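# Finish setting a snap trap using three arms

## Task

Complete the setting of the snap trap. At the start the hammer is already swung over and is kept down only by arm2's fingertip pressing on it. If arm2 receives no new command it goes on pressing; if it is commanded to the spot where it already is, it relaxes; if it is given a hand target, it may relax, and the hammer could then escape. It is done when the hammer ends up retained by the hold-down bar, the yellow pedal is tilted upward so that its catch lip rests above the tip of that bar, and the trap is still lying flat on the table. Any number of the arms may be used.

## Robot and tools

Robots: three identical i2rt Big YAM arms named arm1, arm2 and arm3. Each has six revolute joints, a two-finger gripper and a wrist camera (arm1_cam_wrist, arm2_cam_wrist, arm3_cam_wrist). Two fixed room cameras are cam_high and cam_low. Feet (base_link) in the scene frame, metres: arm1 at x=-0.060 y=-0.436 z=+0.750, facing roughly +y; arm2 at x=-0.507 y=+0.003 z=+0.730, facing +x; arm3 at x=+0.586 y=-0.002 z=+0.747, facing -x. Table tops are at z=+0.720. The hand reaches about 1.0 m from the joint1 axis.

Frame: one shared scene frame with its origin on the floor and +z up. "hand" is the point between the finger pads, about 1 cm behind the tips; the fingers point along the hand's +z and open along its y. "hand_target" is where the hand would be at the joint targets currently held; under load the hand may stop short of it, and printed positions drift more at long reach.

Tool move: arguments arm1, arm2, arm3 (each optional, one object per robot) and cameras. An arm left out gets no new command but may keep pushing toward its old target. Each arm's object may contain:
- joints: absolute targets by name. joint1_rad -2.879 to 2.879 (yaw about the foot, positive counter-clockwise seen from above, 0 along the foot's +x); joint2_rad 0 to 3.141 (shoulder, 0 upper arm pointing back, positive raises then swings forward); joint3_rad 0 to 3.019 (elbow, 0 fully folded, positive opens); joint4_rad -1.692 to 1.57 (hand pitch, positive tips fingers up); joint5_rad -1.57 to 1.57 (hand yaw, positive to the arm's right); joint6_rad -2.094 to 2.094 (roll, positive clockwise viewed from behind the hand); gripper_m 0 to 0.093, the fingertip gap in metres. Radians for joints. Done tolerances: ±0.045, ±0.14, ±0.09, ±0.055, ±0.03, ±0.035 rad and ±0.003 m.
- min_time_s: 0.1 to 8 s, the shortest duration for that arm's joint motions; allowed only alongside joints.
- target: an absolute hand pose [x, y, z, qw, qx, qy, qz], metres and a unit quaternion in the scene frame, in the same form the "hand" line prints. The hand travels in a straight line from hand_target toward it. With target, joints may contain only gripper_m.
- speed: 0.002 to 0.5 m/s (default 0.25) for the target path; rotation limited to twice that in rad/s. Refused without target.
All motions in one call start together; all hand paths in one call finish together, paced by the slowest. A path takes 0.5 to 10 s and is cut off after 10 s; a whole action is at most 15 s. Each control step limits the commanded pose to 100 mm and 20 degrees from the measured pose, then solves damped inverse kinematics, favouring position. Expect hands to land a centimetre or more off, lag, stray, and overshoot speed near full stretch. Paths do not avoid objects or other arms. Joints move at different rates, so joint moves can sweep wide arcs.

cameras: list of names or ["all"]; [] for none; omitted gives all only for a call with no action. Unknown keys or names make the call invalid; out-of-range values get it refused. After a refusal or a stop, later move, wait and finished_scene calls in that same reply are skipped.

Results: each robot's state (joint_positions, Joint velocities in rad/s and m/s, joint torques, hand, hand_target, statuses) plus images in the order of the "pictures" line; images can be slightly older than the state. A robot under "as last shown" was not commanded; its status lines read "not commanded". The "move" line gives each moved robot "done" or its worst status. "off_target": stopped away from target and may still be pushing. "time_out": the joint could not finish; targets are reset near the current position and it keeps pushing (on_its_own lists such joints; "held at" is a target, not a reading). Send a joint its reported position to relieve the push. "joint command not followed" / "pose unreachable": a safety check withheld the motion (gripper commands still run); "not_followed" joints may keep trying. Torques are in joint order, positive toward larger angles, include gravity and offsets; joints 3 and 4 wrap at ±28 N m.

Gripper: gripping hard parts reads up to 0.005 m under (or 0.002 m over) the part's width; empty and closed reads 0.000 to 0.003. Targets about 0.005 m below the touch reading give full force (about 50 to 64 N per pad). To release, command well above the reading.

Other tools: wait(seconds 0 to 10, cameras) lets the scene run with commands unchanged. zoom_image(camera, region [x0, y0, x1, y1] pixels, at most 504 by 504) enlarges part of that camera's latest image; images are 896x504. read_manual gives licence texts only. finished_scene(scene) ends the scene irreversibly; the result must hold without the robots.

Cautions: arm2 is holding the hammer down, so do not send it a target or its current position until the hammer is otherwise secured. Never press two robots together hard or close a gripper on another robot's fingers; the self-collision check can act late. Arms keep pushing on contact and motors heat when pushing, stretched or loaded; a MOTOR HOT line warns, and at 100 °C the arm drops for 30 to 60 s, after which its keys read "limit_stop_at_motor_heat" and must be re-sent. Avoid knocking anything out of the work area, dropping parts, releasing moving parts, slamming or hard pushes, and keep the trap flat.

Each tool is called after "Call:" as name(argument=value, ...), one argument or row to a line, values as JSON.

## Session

Call:
move(
  cameras=["all"],
)

Scene clock: 0.00 s.
Joint torques (N m): no reading
Heat: arm1: hottest joint1_rad 29 °C; arm2: hottest joint1_rad 29 °C; arm3: hottest joint3_rad 30 °C.
Joint velocities: within noise
arm1.joint_positions: joint1_rad=-0.381 joint2_rad=+0.535 joint3_rad=+1.338 joint4_rad=-1.297 joint5_rad=+0.076 joint6_rad=-0.399 gripper_m=+0.09396
arm1.joint_status: not commanded
arm1.hand: x=+0.0272 y=-0.2396 z=+1.2893 quat_wxyz=(-0.481, +0.609, -0.606, -0.177) (m; scene frame)
arm1.hand_target: x=+0.0262 y=-0.2425 z=+1.3030 quat_wxyz=(-0.493, +0.602, -0.601, -0.182) (m; scene frame)
arm1.hand_status: not commanded
arm2.joint_positions: joint1_rad=+0.284 joint2_rad=+1.805 joint3_rad=+1.201 joint4_rad=-0.956 joint5_rad=+0.025 joint6_rad=+0.545 gripper_m=+0.09395
arm2.joint_status: not commanded
arm2.hand: x=-0.0310 y=+0.1287 z=+0.7487 quat_wxyz=(-0.011, -0.139, -0.990, +0.010) (m; scene frame)
arm2.hand_target: x=-0.1271 y=+0.1036 z=+0.6203 quat_wxyz=(+0.155, -0.145, -0.976, +0.056) (m; scene frame)
arm2.hand_status: not commanded
arm3.joint_positions: joint1_rad=-0.548 joint2_rad=+0.638 joint3_rad=+1.382 joint4_rad=-1.497 joint5_rad=-0.101 joint6_rad=-0.525 gripper_m=+0.09396
arm3.joint_status: not commanded
arm3.hand: x=+0.3893 y=+0.1123 z=+1.2439 quat_wxyz=(-0.168, +0.920, -0.015, -0.355) (m; scene frame)
arm3.hand_target: x=+0.3903 y=+0.1117 z=+1.2553 quat_wxyz=(-0.175, +0.914, -0.014, -0.366) (m; scene frame)
arm3.hand_status: not commanded
pictures: arm1_cam_wrist, arm2_cam_wrist, arm3_cam_wrist, cam_high, cam_low
camera_calibration:
arm1_cam_wrist: T_world_to_cam=[[0.901806, -0.206329, 0.379703, -0.566415], [-0.0560257, -0.927062, -0.370698, 0.260055], [0.428494, 0.313024, -0.84759, 1.28441], [0, 0, 0, 1]] pos_world=[-0.0249943, -0.277831, 1.40012]
arm2_cam_wrist: T_world_to_cam=[[-0.272329, -0.962057, 0.0168501, 0.101818], [-0.792499, 0.234195, 0.563115, -0.473295], [-0.545695, 0.139999, -0.826207, 0.708609], [0, 0, 0, 1]] pos_world=[0.0393269, 0.109594, 0.850262]
arm3_cam_wrist: T_world_to_cam=[[0.145149, 0.944102, 0.295979, -0.531454], [0.984399, -0.107733, -0.13911, -0.192912], [-0.0994476, 0.311554, -0.94501, 1.30454], [0, 0, 0, 1]] pos_world=[0.396776, 0.0745301, 1.36327]

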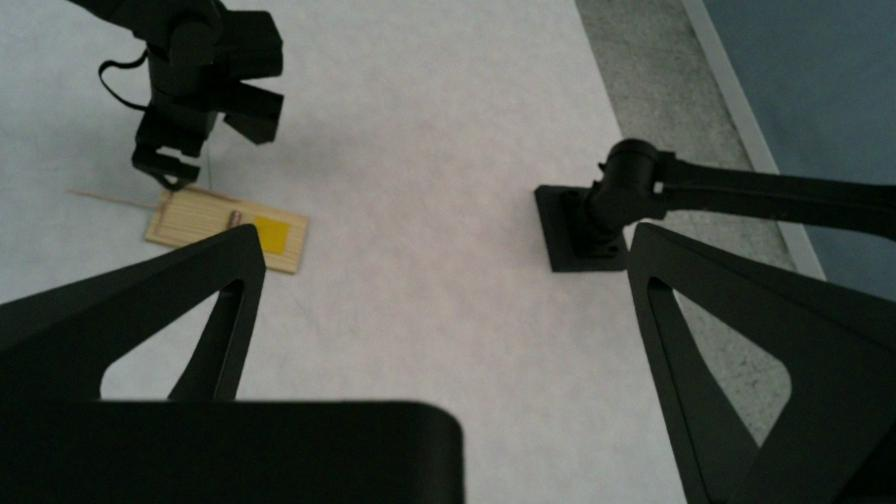

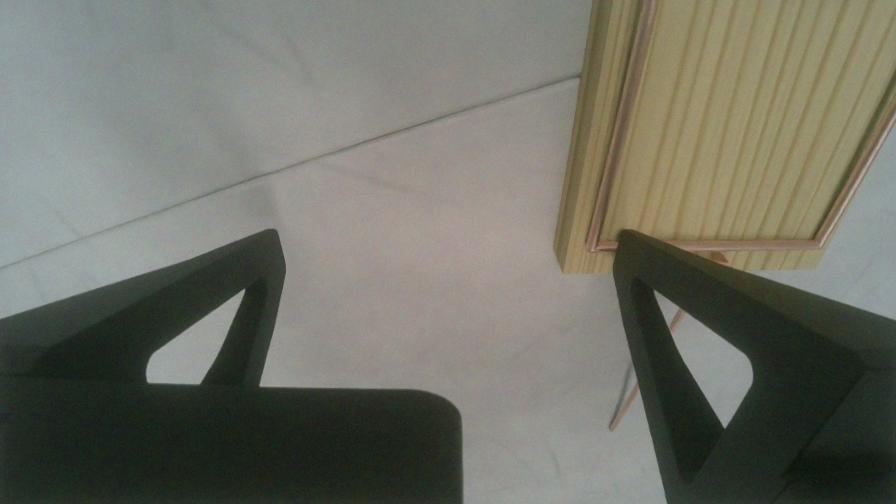

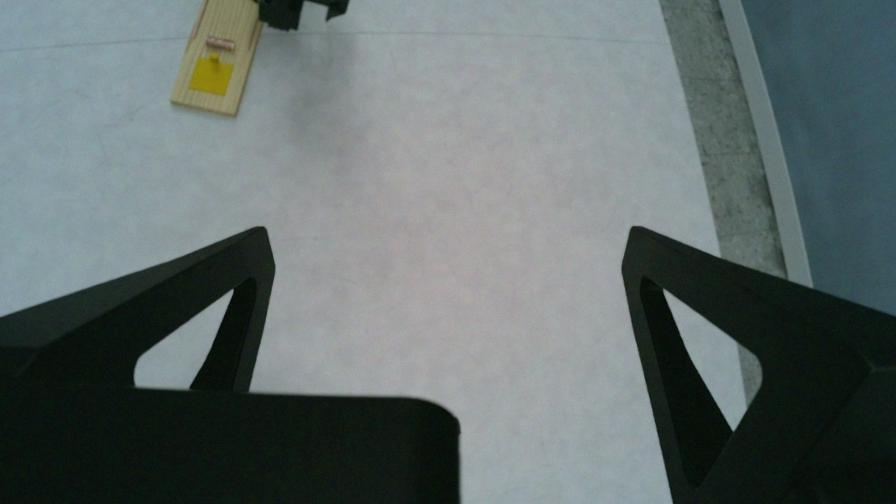

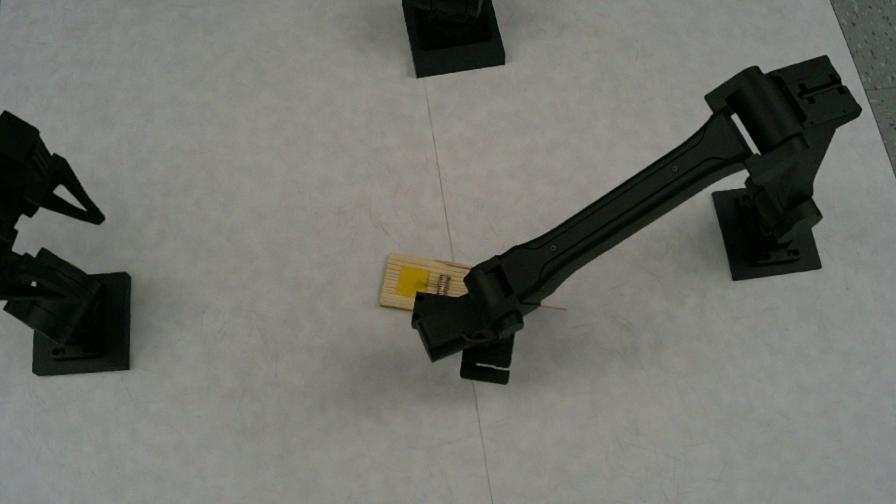

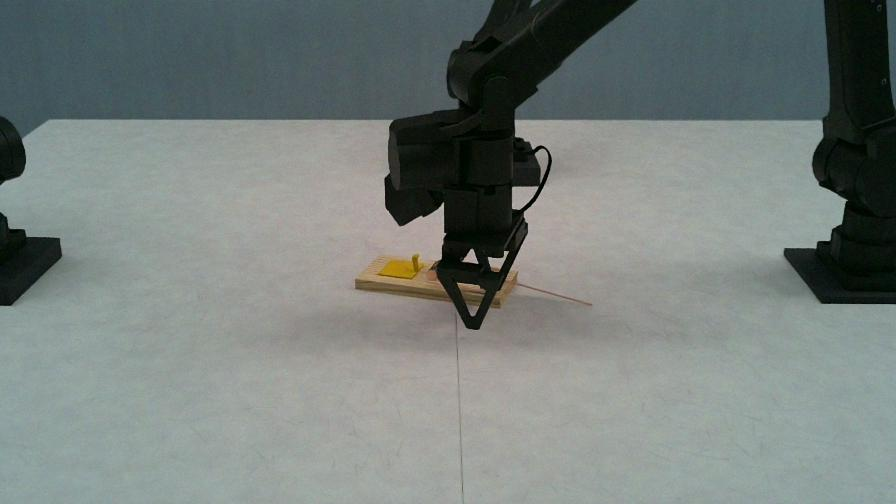

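Call:
move(
  arm1={"target":[-0.125,-0.015,0.80,-0.4416,0.8831,-0.1398,0.0699],"speed":0.3,"joints":{"gripper_m":0.014}},
  arm3={"target":[0.11,-0.025,0.82,-0.0616,0.9125,-0.1445,-0.3773],"joints":{"gripper_m":0.0}},
)

Call:
move(
  arm1={"target":[-0.126,0.005,0.741,-0.4416,0.8831,-0.1398,0.0699],"speed":0.15},
  cameras=["arm1_cam_wrist","arm3_cam_wrist","cam_low"],
)

Scene clock: 18.20 s.
Joint torques (N m): arm1=[1.32 -5.13 10.81 2.76 0.34 0.04] | arm2=[-1.79 8 -2.48 0.87 -1.62 0.06] | arm3=[0.91 -8.94 8.35 1.91 0.31 0.11]
Heat: arm1: hottest joint3_rad 34 °C; arm2: hottest joint5_rad 30 °C; arm3: hottest joint3_rad 32 °C.
move: arm1 off_target; arm3 off_target
Joint velocities: within noise
arm1.joint_positions: joint1_rad=+0.323 joint2_rad=+1.406 joint3_rad=+0.436 joint4_rad=+0.165 joint5_rad=+0.525 joint6_rad=-1.113 gripper_m=+0.01406
arm1.joint_status: all done
arm1.hand: x=-0.1170 y=-0.0326 z=+0.7888 quat_wxyz=(-0.426, +0.890, -0.143, +0.077) (m; scene frame)
arm1.hand_target: x=-0.1249 y=-0.0160 z=+0.8004 quat_wxyz=(-0.442, +0.883, -0.140, +0.070) (m; scene frame)
arm1.hand_status: off_target (0.022 m and 2.1 deg from the pose sent, 0.559 m and 69.3 deg at the start)
arm2: as last shown
arm3.joint_positions: joint1_rad=+0.220 joint2_rad=+1.411 joint3_rad=+0.653 joint4_rad=-0.105 joint5_rad=+0.349 joint6_rad=+0.342 gripper_m=+0.00050
arm3.joint_status: all done
arm3.hand: x=+0.1212 y=-0.0199 z=+0.8139 quat_wxyz=(-0.068, +0.918, -0.141, -0.365) (m; scene frame)
arm3.hand_target: x=+0.1104 y=-0.0250 z=+0.8203 quat_wxyz=(-0.061, +0.913, -0.145, -0.377) (m; scene frame)
arm3.hand_status: off_target (0.014 m and 1.7 deg from the pose sent, 0.526 m and 19.4 deg at the start)
pictures: none

Scene clock: 19.43 s.
Joint torques (N m): arm1=[-0.44 -6.95 8.38 2.81 0.16 0] | arm2=[-1.44 8.29 -2.73 1.29 -1.66 0] | arm3=[0.91 -8.88 8.47 1.94 0.33 0.11]
Heat: arm1: hottest joint3_rad 34 °C; arm2: hottest joint5_rad 30 °C; arm3: hottest joint3_rad 32 °C.
move: arm1 off_target
Joint velocities: within noise
arm1.joint_positions: joint1_rad=+0.320 joint2_rad=+1.666 joint3_rad=+0.462 joint4_rad=+0.412 joint5_rad=+0.515 joint6_rad=-1.129 gripper_m=+0.01405
arm1.joint_status: not commanded
arm1.hand: x=-0.1250 y=-0.0119 z=+0.7345 quat_wxyz=(-0.429, +0.890, -0.137, +0.074) (m; scene frame)
arm1.hand_target: x=-0.1259 y=+0.0044 z=+0.7415 quat_wxyz=(-0.442, +0.883, -0.140, +0.070) (m; scene frame)
arm1.hand_status: off_target (0.018 m and 1.7 deg from the pose sent, 0.062 m and 2.1 deg at the start)
arm2, arm3: as last shown
pictures: arm1_cam_wrist, arm3_cam_wrist, cam_low
camera_calibration:
arm1_cam_wrist: T_world_to_cam=[[0.175141, 0.584343, 0.792382, -0.556038], [0.624764, -0.68798, 0.36926, -0.198616], [0.760918, 0.430379, -0.48557, 0.585287], [0, 0, 0, 1]] pos_world=[-0.223882, -0.0636228, 0.798134]
arm3_cam_wrist: T_world_to_cam=[[0.30732, 0.951422, 0.0187244, -0.0343205], [0.942205, -0.301466, -0.146178, 0.00391985], [-0.133432, 0.0625655, -0.989081, 0.947874], [0, 0, 0, 1]] pos_world=[0.133331, -0.0254692, 0.938739]

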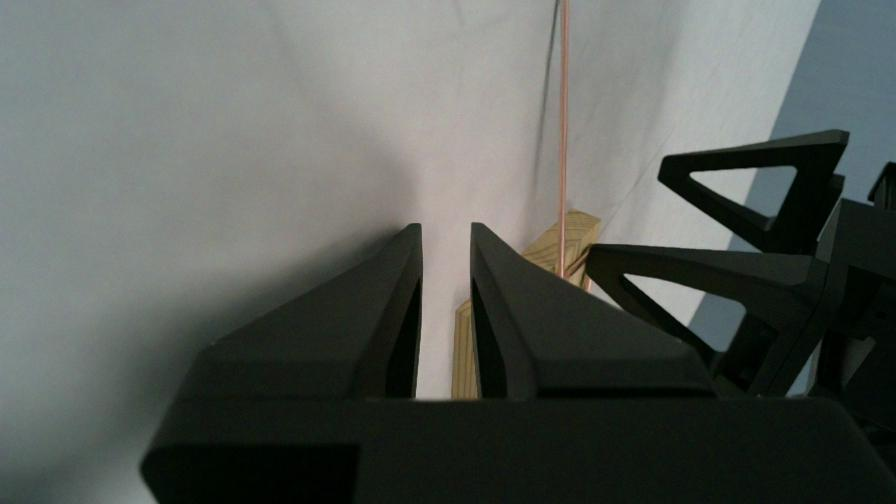

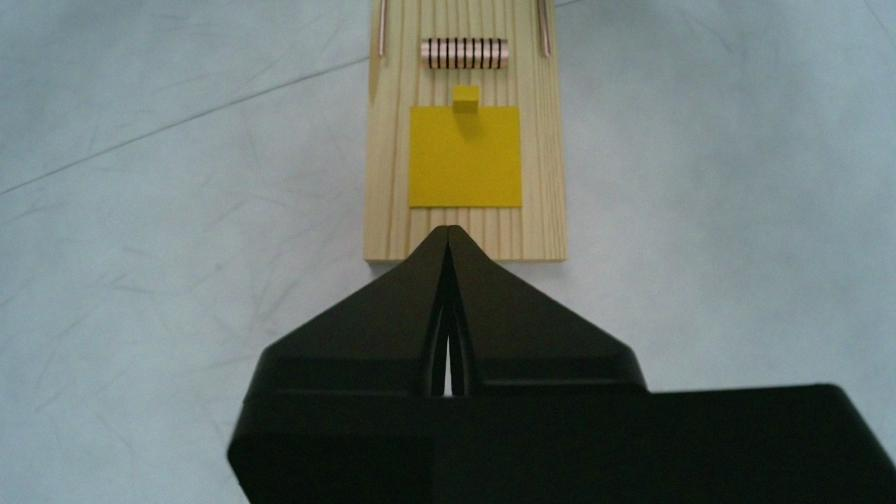

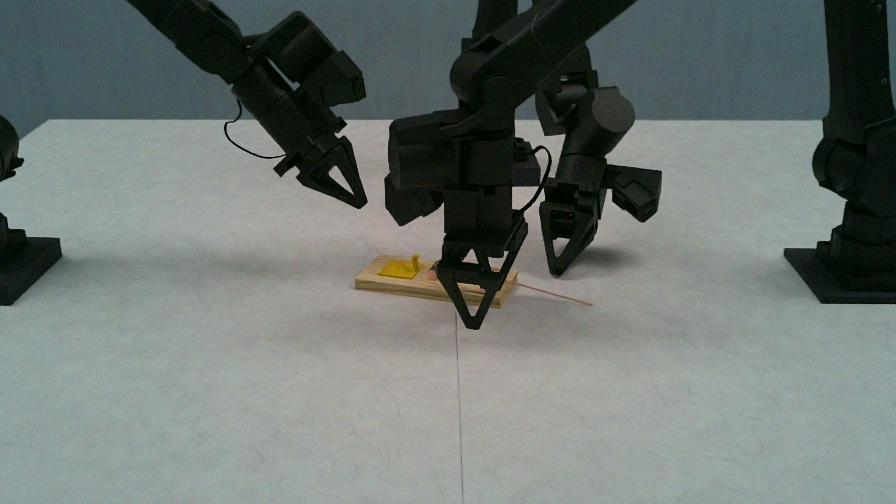

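Call:
move(
  arm1={"target":[-0.104,0.077,0.742,-0.4416,0.8831,-0.1398,0.0699],"speed":0.12},
  cameras=["arm1_cam_wrist","cam_low"],
)

Call:
zoom_image(
  camera="cam_low",
  region=[450, 220, 610, 330],
)

Scene clock: 25.90 s.
Joint torques (N m): arm1=[1.49 -9.58 6.17 2.15 0.43 0.16] | arm2=[-1.79 8.7 -2.55 1.1 -1.6 -0.01] | arm3=[0.85 -8.59 8.25 1.91 0.29 0.15]
Heat: arm1: hottest joint3_rad 34 °C; arm2: hottest joint5_rad 30 °C; arm3: hottest joint3_rad 33 °C.
move: arm1 not_followed
Joint velocities: within noise
arm1.joint_positions: joint1_rad=+0.234 joint2_rad=+1.724 joint3_rad=+0.554 joint4_rad=+0.412 joint5_rad=+0.455 joint6_rad=-1.181 gripper_m=+0.01405
arm1.joint_status: not commanded
arm1.on_its_own: joint1_rad is held at +0.244, not at its first target +0.307; joint5_rad is held at +0.458, not at its first target +0.512
arm1.hand: x=-0.1089 y=+0.0304 z=+0.7349 quat_wxyz=(-0.431, +0.888, -0.144, +0.070) (m; scene frame)
arm1.hand_target: x=-0.1131 y=+0.0316 z=+0.7393 quat_wxyz=(-0.436, +0.886, -0.143, +0.067) (m; scene frame)
arm1.hand_status: not_followed (0.047 m and 1.4 deg from the pose sent, 0.092 m and 1.7 deg at the start)
arm2.joint_positions: joint1_rad=+0.284 joint2_rad=+1.805 joint3_rad=+1.201 joint4_rad=-0.956 joint5_rad=+0.025 joint6_rad=+0.545 gripper_m=+0.09395
arm2.joint_status: not commanded
arm2.hand: x=-0.0310 y=+0.1287 z=+0.7487 quat_wxyz=(-0.011, -0.139, -0.990, +0.010) (m; scene frame)
arm2.hand_target: x=-0.1271 y=+0.1036 z=+0.6203 quat_wxyz=(+0.155, -0.145, -0.976, +0.056) (m; scene frame)
arm2.hand_status: not commanded
arm3: as last shown
pictures: arm1_cam_wrist, cam_low
pose unreachable (arm1 arm): on one or more control steps of this call this arm could not follow its commanded pose, so it was not sent that pose on those steps. On the call's last step it was still not sent that pose. It may still have moved: this result reports where it is.
cause: moving toward the commanded pose would bring a part of the arm too close to another arm (this arm's fingers and the arm2 arm's wrist (the part past joint 5), at the place that arm is still heading or pushing toward).
camera_calibration:
arm1_cam_wrist: T_world_to_cam=[[0.190338, 0.577128, 0.794163, -0.583363], [0.622247, -0.696621, 0.357109, -0.1708], [0.759328, 0.426195, -0.49171, 0.559409], [0, 0, 0, 1]] pos_world=[-0.20746, -0.0207249, 0.799346]

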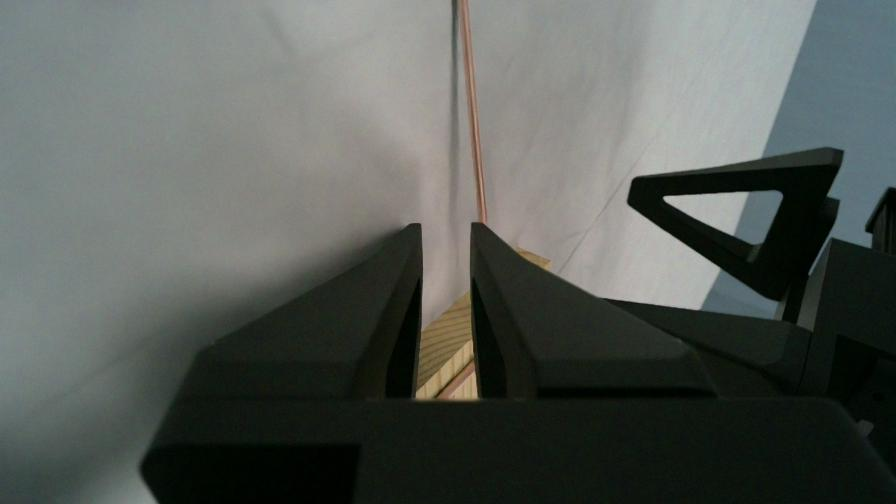

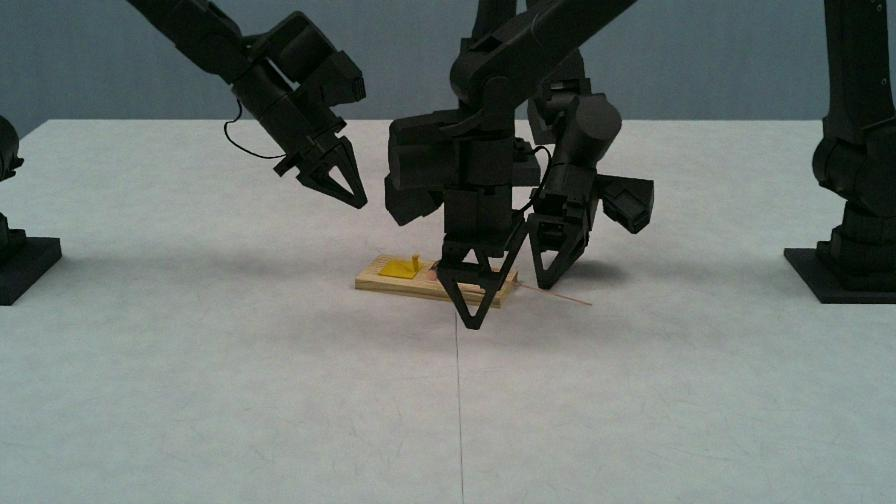

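Scaled by 3.150 from the camera's 896x504 image, which has a finer 1280x720 frame.

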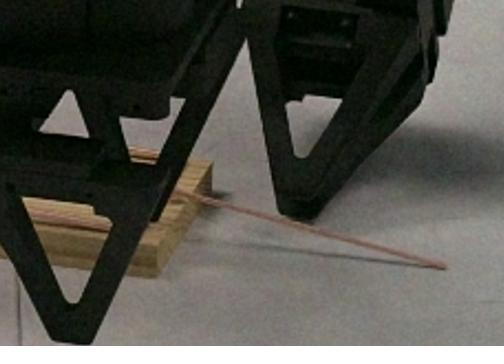

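Call:
move(
  arm1={"target":[-0.140,0.035,0.738,-0.4416,0.8831,-0.1398,0.0699],"speed":0.15,"joints":{"gripper_m":0.011}},
)

Call:
move(
  arm1={"target":[-0.129,0.080,0.7405,-0.4416,0.8831,-0.1398,0.0699],"speed":0.12},
  cameras=["arm1_cam_wrist","cam_low"],
)

Call:
zoom_image(
  camera="cam_low",
  region=[450, 220, 610, 330],
)

Scene clock: 43.13 s.
Joint torques (N m): arm1=[1.79 -7.77 8.72 2.06 0.46 0.25] | arm2=[-1.03 8 -2.5 1.05 -1.62 -0.01] | arm3=[0.67 -8.12 8.21 2.09 0.31 0.12]
Heat: arm1: hottest joint3_rad 33 °C; arm2: hottest joint5_rad 31 °C; arm3: hottest joint3_rad 33 °C.
move: arm1 off_target
Joint velocities: within noise
arm1.joint_positions: joint1_rad=+0.307 joint2_rad=+1.728 joint3_rad=+0.554 joint4_rad=+0.401 joint5_rad=+0.514 joint6_rad=-1.148 gripper_m=+0.01107
arm1.joint_status: all done
arm1.hand: x=-0.1320 y=+0.0230 z=+0.7342 quat_wxyz=(-0.435, +0.887, -0.136, +0.076) (m; scene frame)
arm1.hand_target: x=-0.1399 y=+0.0345 z=+0.7382 quat_wxyz=(-0.442, +0.883, -0.140, +0.070) (m; scene frame)
arm1.hand_status: off_target (0.015 m and 1.2 deg from the pose sent, 0.032 m and 1.4 deg at the start)
arm2, arm3: as last shown
pictures: none

Scene clock: 44.30 s.
Joint torques (N m): arm1=[-0.09 -9 9.52 1.98 0.13 0.02] | arm2=[-1.61 7.77 -2.52 0.85 -1.58 0.02] | arm3=[0.79 -8.06 8.39 1.92 0.31 0.14]
Heat: arm1: hottest joint3_rad 33 °C; arm2: hottest joint5_rad 31 °C; arm3: hottest joint3_rad 33 °C.
move: arm1 off_target
Joint velocities: within noise
arm1.joint_positions: joint1_rad=+0.260 joint2_rad=+1.782 joint3_rad=+0.658 joint4_rad=+0.370 joint5_rad=+0.474 joint6_rad=-1.172 gripper_m=+0.01106
arm1.joint_status: not commanded
arm1.hand: x=-0.1283 y=+0.0650 z=+0.7362 quat_wxyz=(-0.436, +0.886, -0.141, +0.070) (m; scene frame)
arm1.hand_target: x=-0.1288 y=+0.0794 z=+0.7408 quat_wxyz=(-0.442, +0.883, -0.140, +0.070) (m; scene frame)
arm1.hand_status: off_target (0.016 m and 0.7 deg from the pose sent, 0.057 m and 1.2 deg at the start)
arm2, arm3: as last shown
pictures: arm1_cam_wrist, cam_low
camera_calibration:
arm1_cam_wrist: T_world_to_cam=[[0.183147, 0.570294, 0.800763, -0.60597], [0.624347, -0.696658, 0.353354, -0.132103], [0.759374, 0.435238, -0.483652, 0.553518], [0, 0, 0, 1]] pos_world=[-0.226868, 0.0126388, 0.799628]

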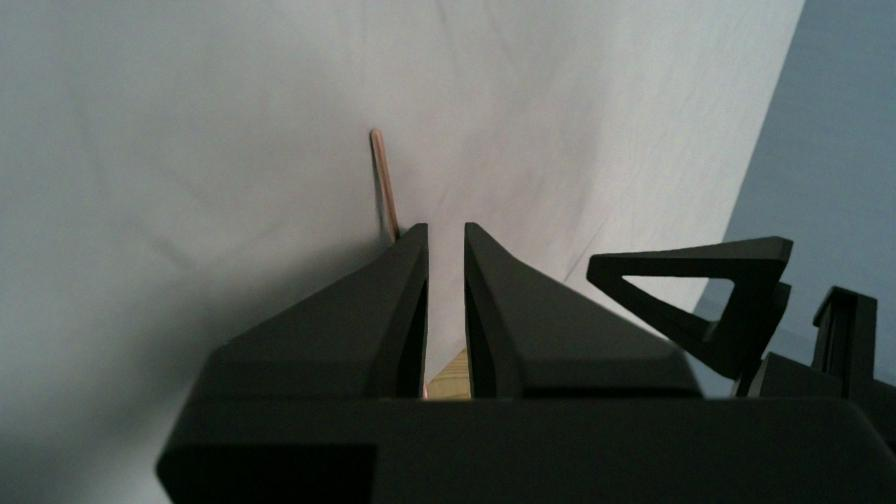

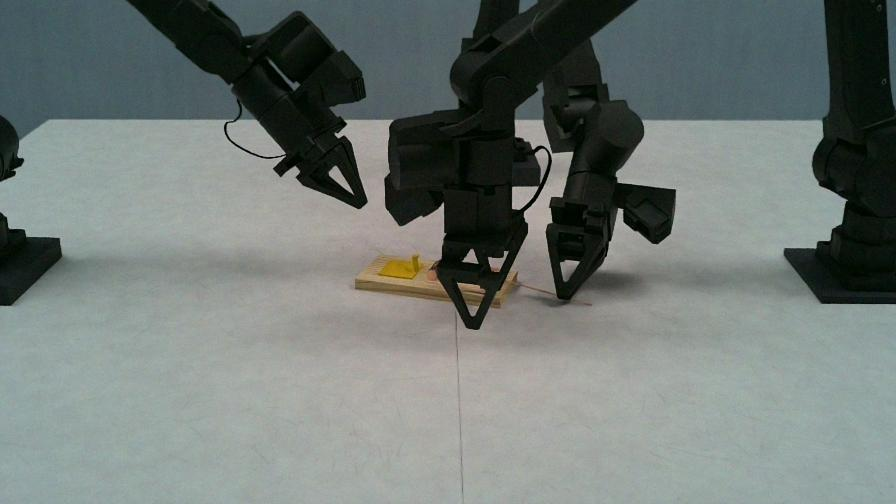

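Scaled by 3.150 from the camera's 896x504 image, which has a finer 1280x720 frame.

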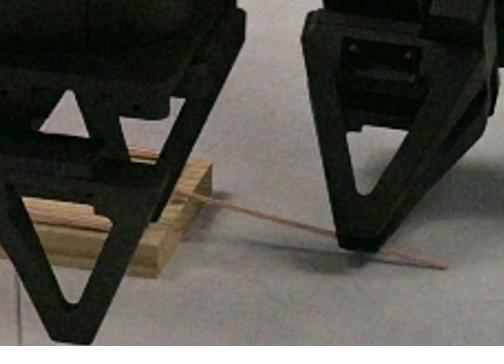

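Call:
move(
  arm1={"target":[-0.143,0.032,0.772,-0.312,0.9362,-0.1524,0.0507],"speed":0.2,"joints":{"gripper_m":0.0135}},
  cameras=["arm1_cam_wrist"],
)

Call:
move(
  arm1={"target":[-0.136,0.060,0.755,-0.312,0.9362,-0.1524,0.0507],"speed":0.12},
  cameras=["arm1_cam_wrist","cam_low"],
)

Scene clock: 63.07 s.
Joint torques (N m): arm1=[1.85 -10.05 11.62 1.63 0.12 0.21] | arm2=[-1.9 7.47 -2.29 0.9 -1.63 -0.01] | arm3=[0.85 -8.76 8.31 2.02 0.33 0.13]
Heat: arm1: hottest joint3_rad 35 °C; arm2: hottest joint5_rad 32 °C; arm3: hottest joint3_rad 34 °C.
move: arm1 off_target
Joint velocities: within noise
arm1.joint_positions: joint1_rad=+0.260 joint2_rad=+1.596 joint3_rad=+0.698 joint4_rad=-0.180 joint5_rad=+0.366 joint6_rad=-1.059 gripper_m=+0.01344
arm1.joint_status: all done
arm1.hand: x=-0.1304 y=+0.0115 z=+0.7507 quat_wxyz=(-0.289, +0.943, -0.148, +0.067) (m; scene frame)
arm1.hand_target: x=-0.1428 y=+0.0310 z=+0.7724 quat_wxyz=(-0.312, +0.936, -0.152, +0.050) (m; scene frame)
arm1.hand_status: off_target (0.032 m and 3.3 deg from the pose sent, 0.051 m and 15.6 deg at the start)
arm2, arm3: as last shown
pictures: arm1_cam_wrist
camera_calibration:
arm1_cam_wrist: T_world_to_cam=[[0.236597, 0.781948, 0.576696, -0.414035], [0.641996, -0.571334, 0.511291, -0.290872], [0.729289, 0.249267, -0.637184, 0.698892], [0, 0, 0, 1]] pos_world=[-0.224996, -0.0166419, 0.832815]

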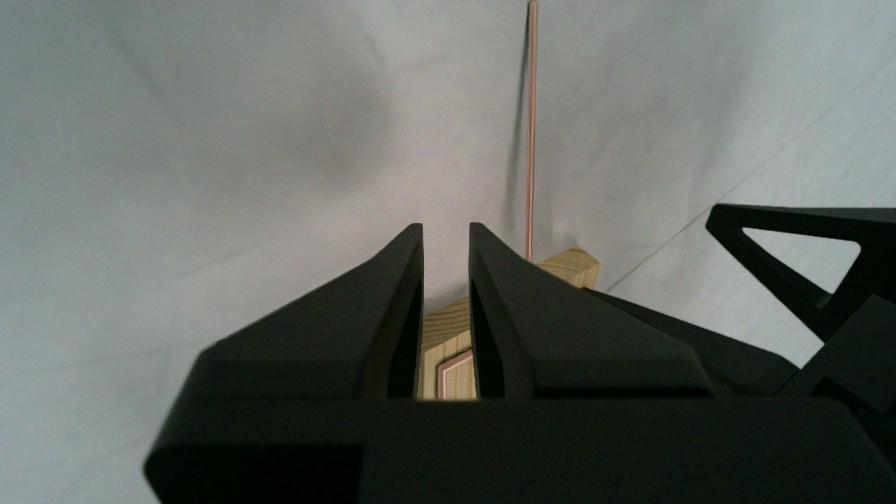

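Scene clock: 64.13 s.
Joint torques (N m): arm1=[0.09 -8.94 11.79 2.41 0.12 -0.01] | arm2=[-1.67 8.29 -2.35 1.09 -1.59 0.02] | arm3=[0.73 -8.88 8.42 1.96 0.32 0.13]
Heat: arm1: hottest joint3_rad 35 °C; arm2: hottest joint5_rad 32 °C; arm3: hottest joint3_rad 34 °C.
move: arm1 off_target
Joint velocities: within noise
arm1.joint_positions: joint1_rad=+0.247 joint2_rad=+1.661 joint3_rad=+0.751 joint4_rad=-0.152 joint5_rad=+0.349 joint6_rad=-1.066 gripper_m=+0.01344
arm1.joint_status: not commanded
arm1.hand: x=-0.1340 y=+0.0352 z=+0.7428 quat_wxyz=(-0.293, +0.943, -0.150, +0.059) (m; scene frame)
arm1.hand_target: x=-0.1356 y=+0.0587 z=+0.7558 quat_wxyz=(-0.312, +0.936, -0.152, +0.051) (m; scene frame)
arm1.hand_status: off_target (0.028 m and 2.5 deg from the pose sent, 0.049 m and 3.3 deg at the start)
arm2, arm3: as last shown
pictures: arm1_cam_wrist, cam_low
camera_calibration:
arm1_cam_wrist: T_world_to_cam=[[0.244324, 0.777068, 0.580061, -0.428391], [0.650409, -0.574998, 0.496331, -0.258658], [0.719217, 0.256011, -0.645899, 0.695409], [0, 0, 0, 1]] pos_world=[-0.22725, 0.00612889, 0.826036]

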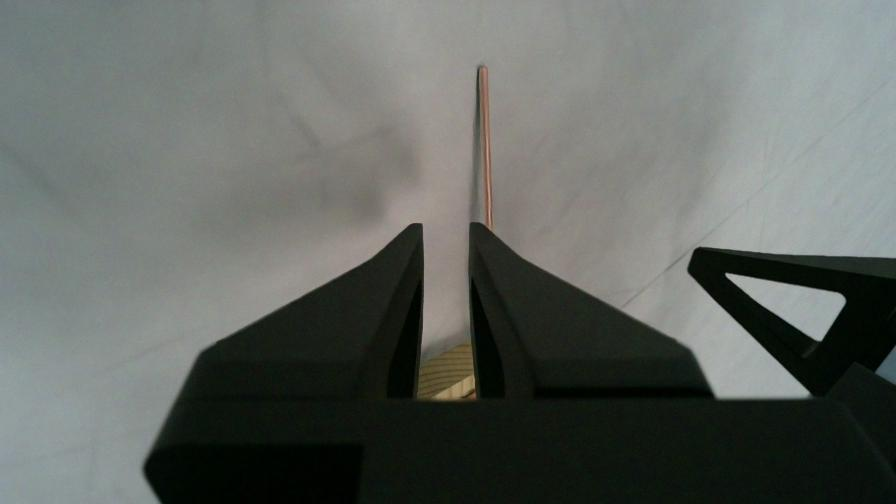

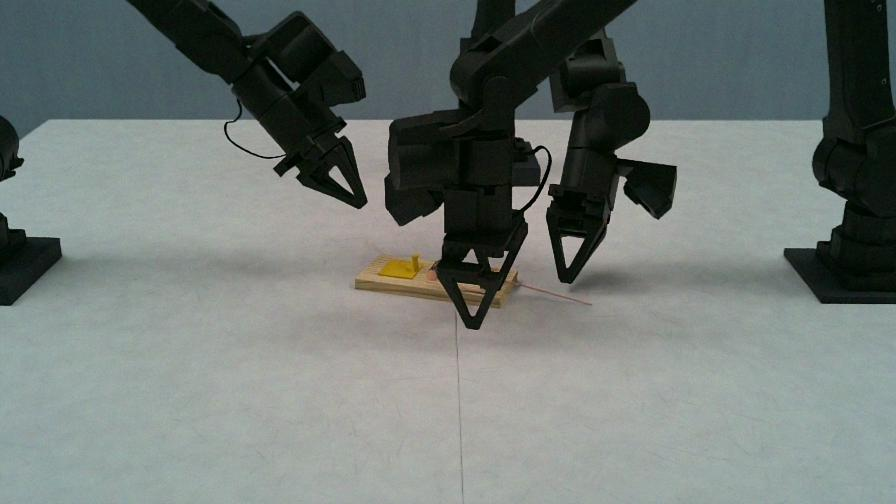

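Call:
move(
  arm1={"target":[-0.134,0.081,0.745,-0.316,0.935,-0.1524,0.0507],"speed":0.12},
  cameras=["arm1_cam_wrist","cam_low"],
)

Call:
zoom_image(
  camera="arm1_cam_wrist",
  region=[350, 100, 550, 400],
)

Call:
zoom_image(
  camera="cam_low",
  region=[450, 220, 610, 330],
)

Scene clock: 71.07 s.
Joint torques (N m): arm1=[-0.03 -9.35 11.58 2.47 0.11 0.01] | arm2=[-0.97 8 -2.59 0.9 -1.66 -0.06] | arm3=[0.44 -8.64 8.4 1.95 0.3 0.11]
Heat: arm1: hottest joint3_rad 35 °C; arm2: hottest joint5_rad 32 °C; arm3: hottest joint3_rad 34 °C.
move: arm1 off_target
Joint velocities: within noise
arm1.joint_positions: joint1_rad=+0.231 joint2_rad=+1.722 joint3_rad=+0.799 joint4_rad=-0.122 joint5_rad=+0.343 joint6_rad=-1.083 gripper_m=+0.01344
arm1.joint_status: not commanded
arm1.hand: x=-0.1330 y=+0.0576 z=+0.7348 quat_wxyz=(-0.298, +0.941, -0.151, +0.057) (m; scene frame)
arm1.hand_target: x=-0.1338 y=+0.0799 z=+0.7457 quat_wxyz=(-0.316, +0.935, -0.152, +0.051) (m; scene frame)
arm1.hand_status: off_target (0.026 m and 2.3 deg from the pose sent, 0.046 m and 3.0 deg at the start)
arm2, arm3: as last shown
pictures: arm1_cam_wrist, cam_low
camera_calibration:
arm1_cam_wrist: T_world_to_cam=[[0.244538, 0.770057, 0.589248, -0.447692], [0.650978, -0.580764, 0.488816, -0.236473], [0.71863, 0.264053, -0.643309, 0.681385], [0, 0, 0, 1]] pos_world=[-0.226248, 0.0274916, 0.817735]

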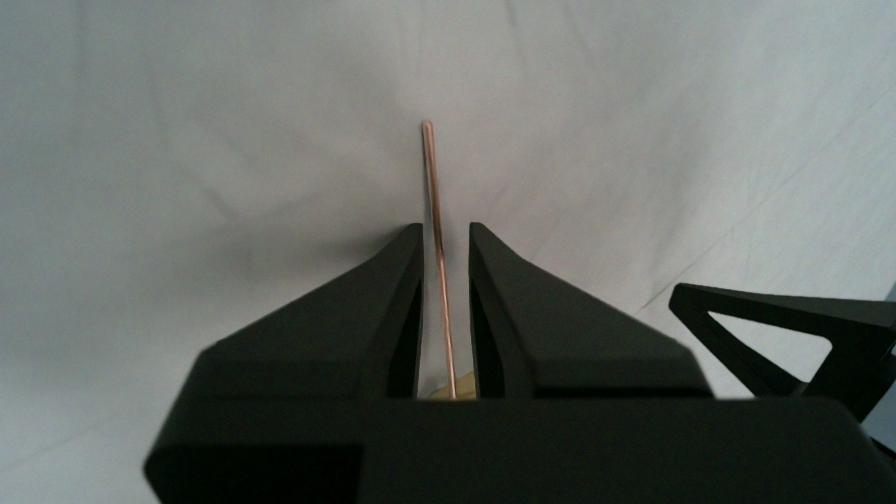

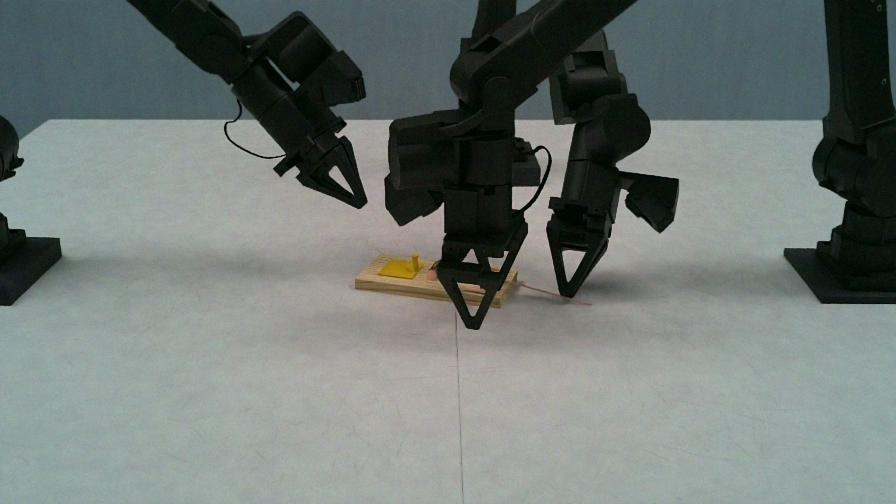

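Scaled by 1.680 from the camera's 896x504 image, which has a finer 1280x720 frame.

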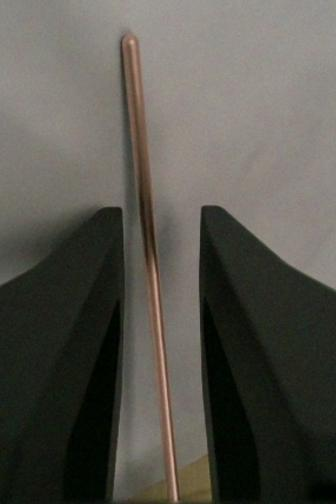

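Scaled by 3.150 from the camera's 896x504 image, which has a finer 1280x720 frame.

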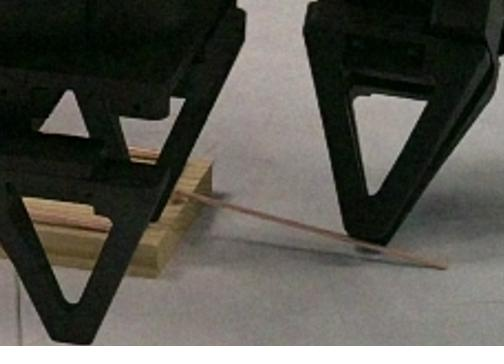

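Call:
move(
  arm1={"target":[-0.134,0.083,0.740,-0.316,0.935,-0.1524,0.0507],"speed":0.08},
)

Call:
move(
  arm1={"joints":{"gripper_m":0.0}},
  cameras=["arm1_cam_wrist"],
)

Call:
zoom_image(
  camera="arm1_cam_wrist",
  region=[350, 100, 550, 400],
)

Scene clock: 75.17 s.
Joint torques (N m): arm1=[-0.15 -9.41 11.32 2.44 0.14 0] | arm2=[-1.38 7.94 -2.67 1.13 -1.59 -0.02] | arm3=[0.91 -8.59 8.39 1.87 0.28 0.12]
Heat: arm1: hottest joint3_rad 36 °C; arm2: hottest joint5_rad 32 °C; arm3: hottest joint3_rad 34 °C.
move: arm1 off_target
Joint velocities: within noise
arm1.joint_positions: joint1_rad=+0.230 joint2_rad=+1.735 joint3_rad=+0.804 joint4_rad=-0.109 joint5_rad=+0.341 joint6_rad=-1.084 gripper_m=+0.01344
arm1.joint_status: not commanded
arm1.hand: x=-0.1339 y=+0.0608 z=+0.7319 quat_wxyz=(-0.300, +0.940, -0.150, +0.056) (m; scene frame)
arm1.hand_target: x=-0.1338 y=+0.0821 z=+0.7408 quat_wxyz=(-0.316, +0.935, -0.152, +0.051) (m; scene frame)
arm1.hand_status: off_target (0.024 m and 2.0 deg from the pose sent, 0.026 m and 2.3 deg at the start)
arm2: as last shown
arm3.joint_positions: joint1_rad=+0.220 joint2_rad=+1.411 joint3_rad=+0.653 joint4_rad=-0.105 joint5_rad=+0.349 joint6_rad=+0.342 gripper_m=+0.00050
arm3.joint_status: not commanded
arm3.hand: x=+0.1212 y=-0.0199 z=+0.8139 quat_wxyz=(-0.068, +0.918, -0.141, -0.365) (m; scene frame)
arm3.hand_target: x=+0.1104 y=-0.0250 z=+0.8203 quat_wxyz=(-0.061, +0.913, -0.145, -0.377) (m; scene frame)
arm3.hand_status: not commanded
pictures: none

Scene clock: 75.87 s.
Joint torques (N m): arm1=[0.15 -9.82 11.3 2.44 0.12 0.13] | arm2=[-1.2 7.94 -2.4 1.05 -1.6 0.03] | arm3=[-0.03 -8.64 8.36 1.88 0.32 0.15]
Heat: arm1: hottest joint3_rad 36 °C; arm2: hottest joint5_rad 32 °C; arm3: hottest joint3_rad 34 °C.
move: arm1 done
Joint velocities: within noise
arm1.joint_positions: joint1_rad=+0.230 joint2_rad=+1.737 joint3_rad=+0.804 joint4_rad=-0.109 joint5_rad=+0.341 joint6_rad=-1.098 gripper_m=+0.00167
arm1.joint_status: all done
arm1.hand: x=-0.1338 y=+0.0605 z=+0.7308 quat_wxyz=(-0.299, +0.942, -0.144, +0.059) (m; scene frame)
arm1.hand_target: x=-0.1337 y=+0.0821 z=+0.7407 quat_wxyz=(-0.316, +0.935, -0.152, +0.051) (m; scene frame)
arm1.hand_status: not commanded
arm2, arm3: as last shown
pictures: arm1_cam_wrist
camera_calibration:
arm1_cam_wrist: T_world_to_cam=[[0.23167, 0.772993, 0.590602, -0.450236], [0.654887, -0.572868, 0.492895, -0.235249], [0.719341, 0.272589, -0.638939, 0.674966], [0, 0, 0, 1]] pos_world=[-0.227164, 0.0292746, 0.813126]

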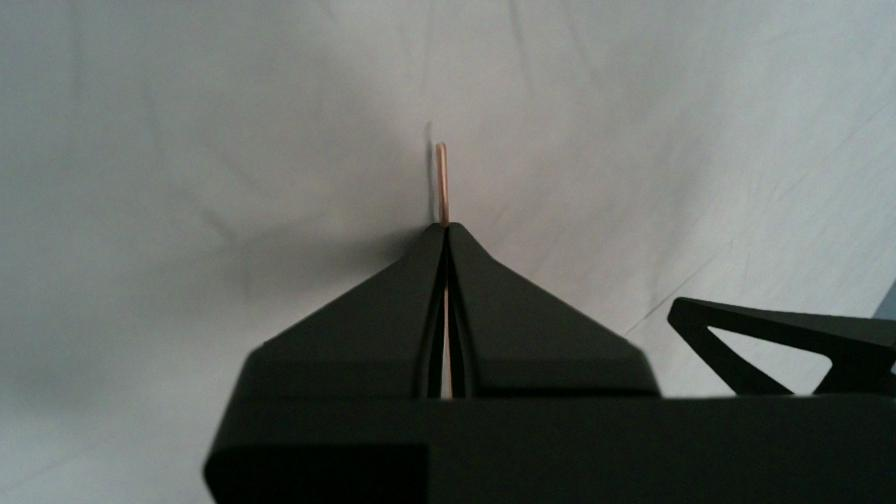

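Scaled by 1.680 from the camera's 896x504 image, which has a finer 1280x720 frame.

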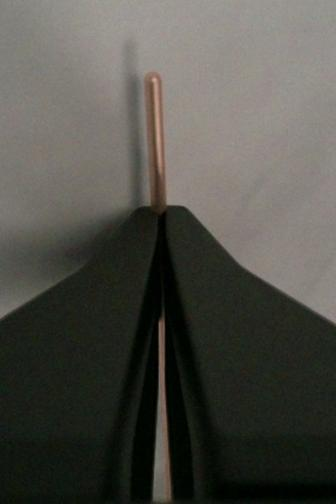

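Call:
move(
  arm1={"target":[-0.126,0.067,0.782,-0.4446,0.8168,-0.3635,-0.0468],"speed":0.2},
)

Call:
move(
  arm1={"target":[-0.100,0.056,0.809,-0.4174,0.6949,-0.5627,-0.1603],"speed":0.2},
  cameras=["arm1_cam_wrist","cam_low","arm3_cam_wrist"],
)

Scene clock: 94.07 s.
Joint torques (N m): arm1=[1.32 -10.34 7.31 2.67 0.64 0.42] | arm2=[-1.03 8.18 -2.44 1.01 -1.64 0.03] | arm3=[0.67 -8.29 8.38 1.84 0.32 0.12]
Heat: arm1: hottest joint3_rad 38 °C; arm2: hottest joint5_rad 32 °C; arm3: hottest joint3_rad 35 °C.
move: arm1 off_target
Joint velocities: within noise
arm1.joint_positions: joint1_rad=+0.248 joint2_rad=+1.664 joint3_rad=+0.672 joint4_rad=+0.233 joint5_rad=+0.463 joint6_rad=-0.691 gripper_m=+0.00160
arm1.joint_status: not commanded
arm1.hand: x=-0.1240 y=+0.0658 z=+0.7738 quat_wxyz=(-0.436, +0.828, -0.351, -0.036) (m; scene frame)
arm1.hand_target: x=-0.1260 y=+0.0671 z=+0.7819 quat_wxyz=(-0.445, +0.817, -0.363, -0.047) (m; scene frame)
arm1.hand_status: off_target (0.009 m and 2.5 deg from the pose sent, 0.052 m and 35.7 deg at the start)
arm2.joint_positions: joint1_rad=+0.284 joint2_rad=+1.806 joint3_rad=+1.201 joint4_rad=-0.956 joint5_rad=+0.026 joint6_rad=+0.543 gripper_m=+0.09395
arm2.joint_status: not commanded
arm2.hand: x=-0.0308 y=+0.1287 z=+0.7487 quat_wxyz=(-0.011, -0.138, -0.990, +0.011) (m; scene frame)
arm2.hand_target: x=-0.1271 y=+0.1037 z=+0.6203 quat_wxyz=(+0.155, -0.145, -0.976, +0.056) (m; scene frame)
arm2.hand_status: not commanded
arm3: as last shown
pictures: none

Scene clock: 96.27 s.
Joint torques (N m): arm1=[0.5 -9.52 8.54 2 -0.06 0.44] | arm2=[-1.44 7.71 -2.48 1.01 -1.64 0.05] | arm3=[0.73 -9.17 8.28 1.95 0.33 0.11]
Heat: arm1: hottest joint3_rad 38 °C; arm2: hottest joint5_rad 32 °C; arm3: hottest joint3_rad 35 °C.
move: arm1 off_target
Joint velocities: within noise
arm1.joint_positions: joint1_rad=+0.202 joint2_rad=+1.549 joint3_rad=+0.632 joint4_rad=+0.194 joint5_rad=+0.437 joint6_rad=-0.217 gripper_m=+0.00159
arm1.joint_status: not commanded
arm1.hand: x=-0.1017 y=+0.0551 z=+0.8047 quat_wxyz=(-0.421, +0.707, -0.549, -0.149) (m; scene frame)
arm1.hand_target: x=-0.1000 y=+0.0561 z=+0.8090 quat_wxyz=(-0.418, +0.695, -0.562, -0.160) (m; scene frame)
arm1.hand_status: off_target (0.005 m and 2.5 deg from the pose sent, 0.044 m and 32.2 deg at the start)
arm2, arm3: as last shown
arm2.hand: x=-0.0308 y=+0.1286 z=+0.7487 quat_wxyz=(-0.011, -0.137, -0.990, +0.011) (m; scene frame)
arm2.hand_target: x=-0.1271 y=+0.1036 z=+0.6203 quat_wxyz=(+0.155, -0.145, -0.976, +0.056) (m; scene frame)
pictures: arm1_cam_wrist, arm3_cam_wrist, cam_low
camera_calibration:
arm1_cam_wrist: T_world_to_cam=[[0.896935, 0.0340568, 0.440848, -0.268304], [0.133804, -0.971188, -0.197206, 0.228449], [0.42143, 0.235869, -0.87565, 0.862864], [0, 0, 0, 1]] pos_world=[-0.153553, 0.0274816, 0.9189]
arm3_cam_wrist: T_world_to_cam=[[0.30732, 0.951422, 0.0187244, -0.0343205], [0.942205, -0.301466, -0.146178, 0.00391985], [-0.133432, 0.0625655, -0.989081, 0.947874], [0, 0, 0, 1]] pos_world=[0.133331, -0.0254692, 0.938739]

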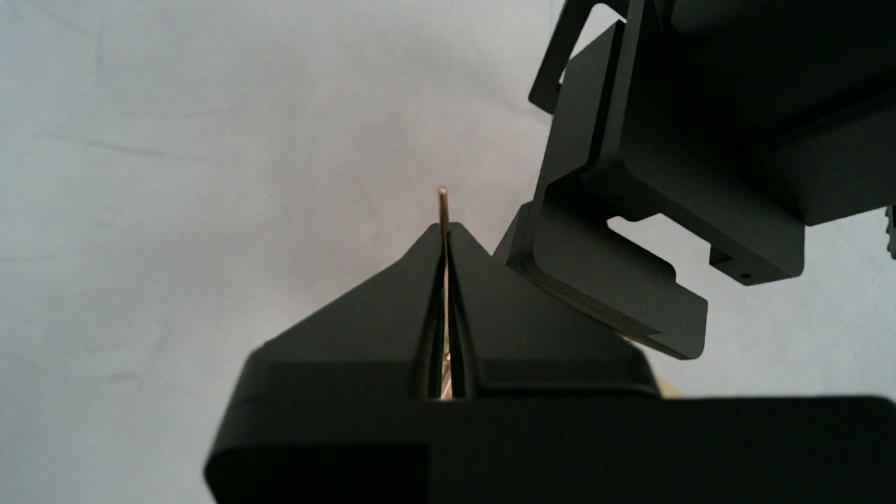

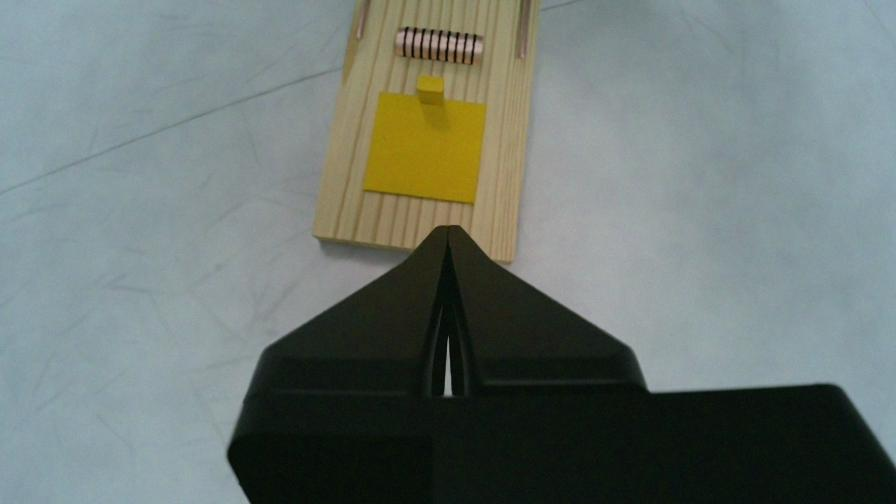

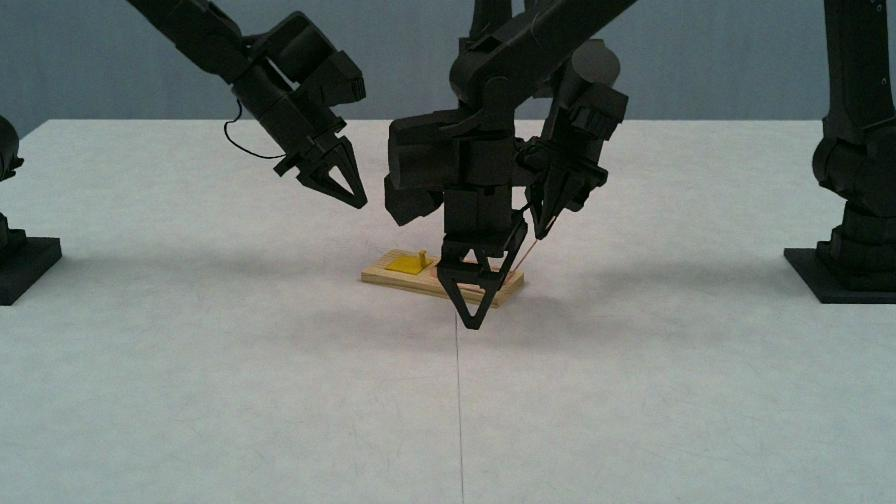

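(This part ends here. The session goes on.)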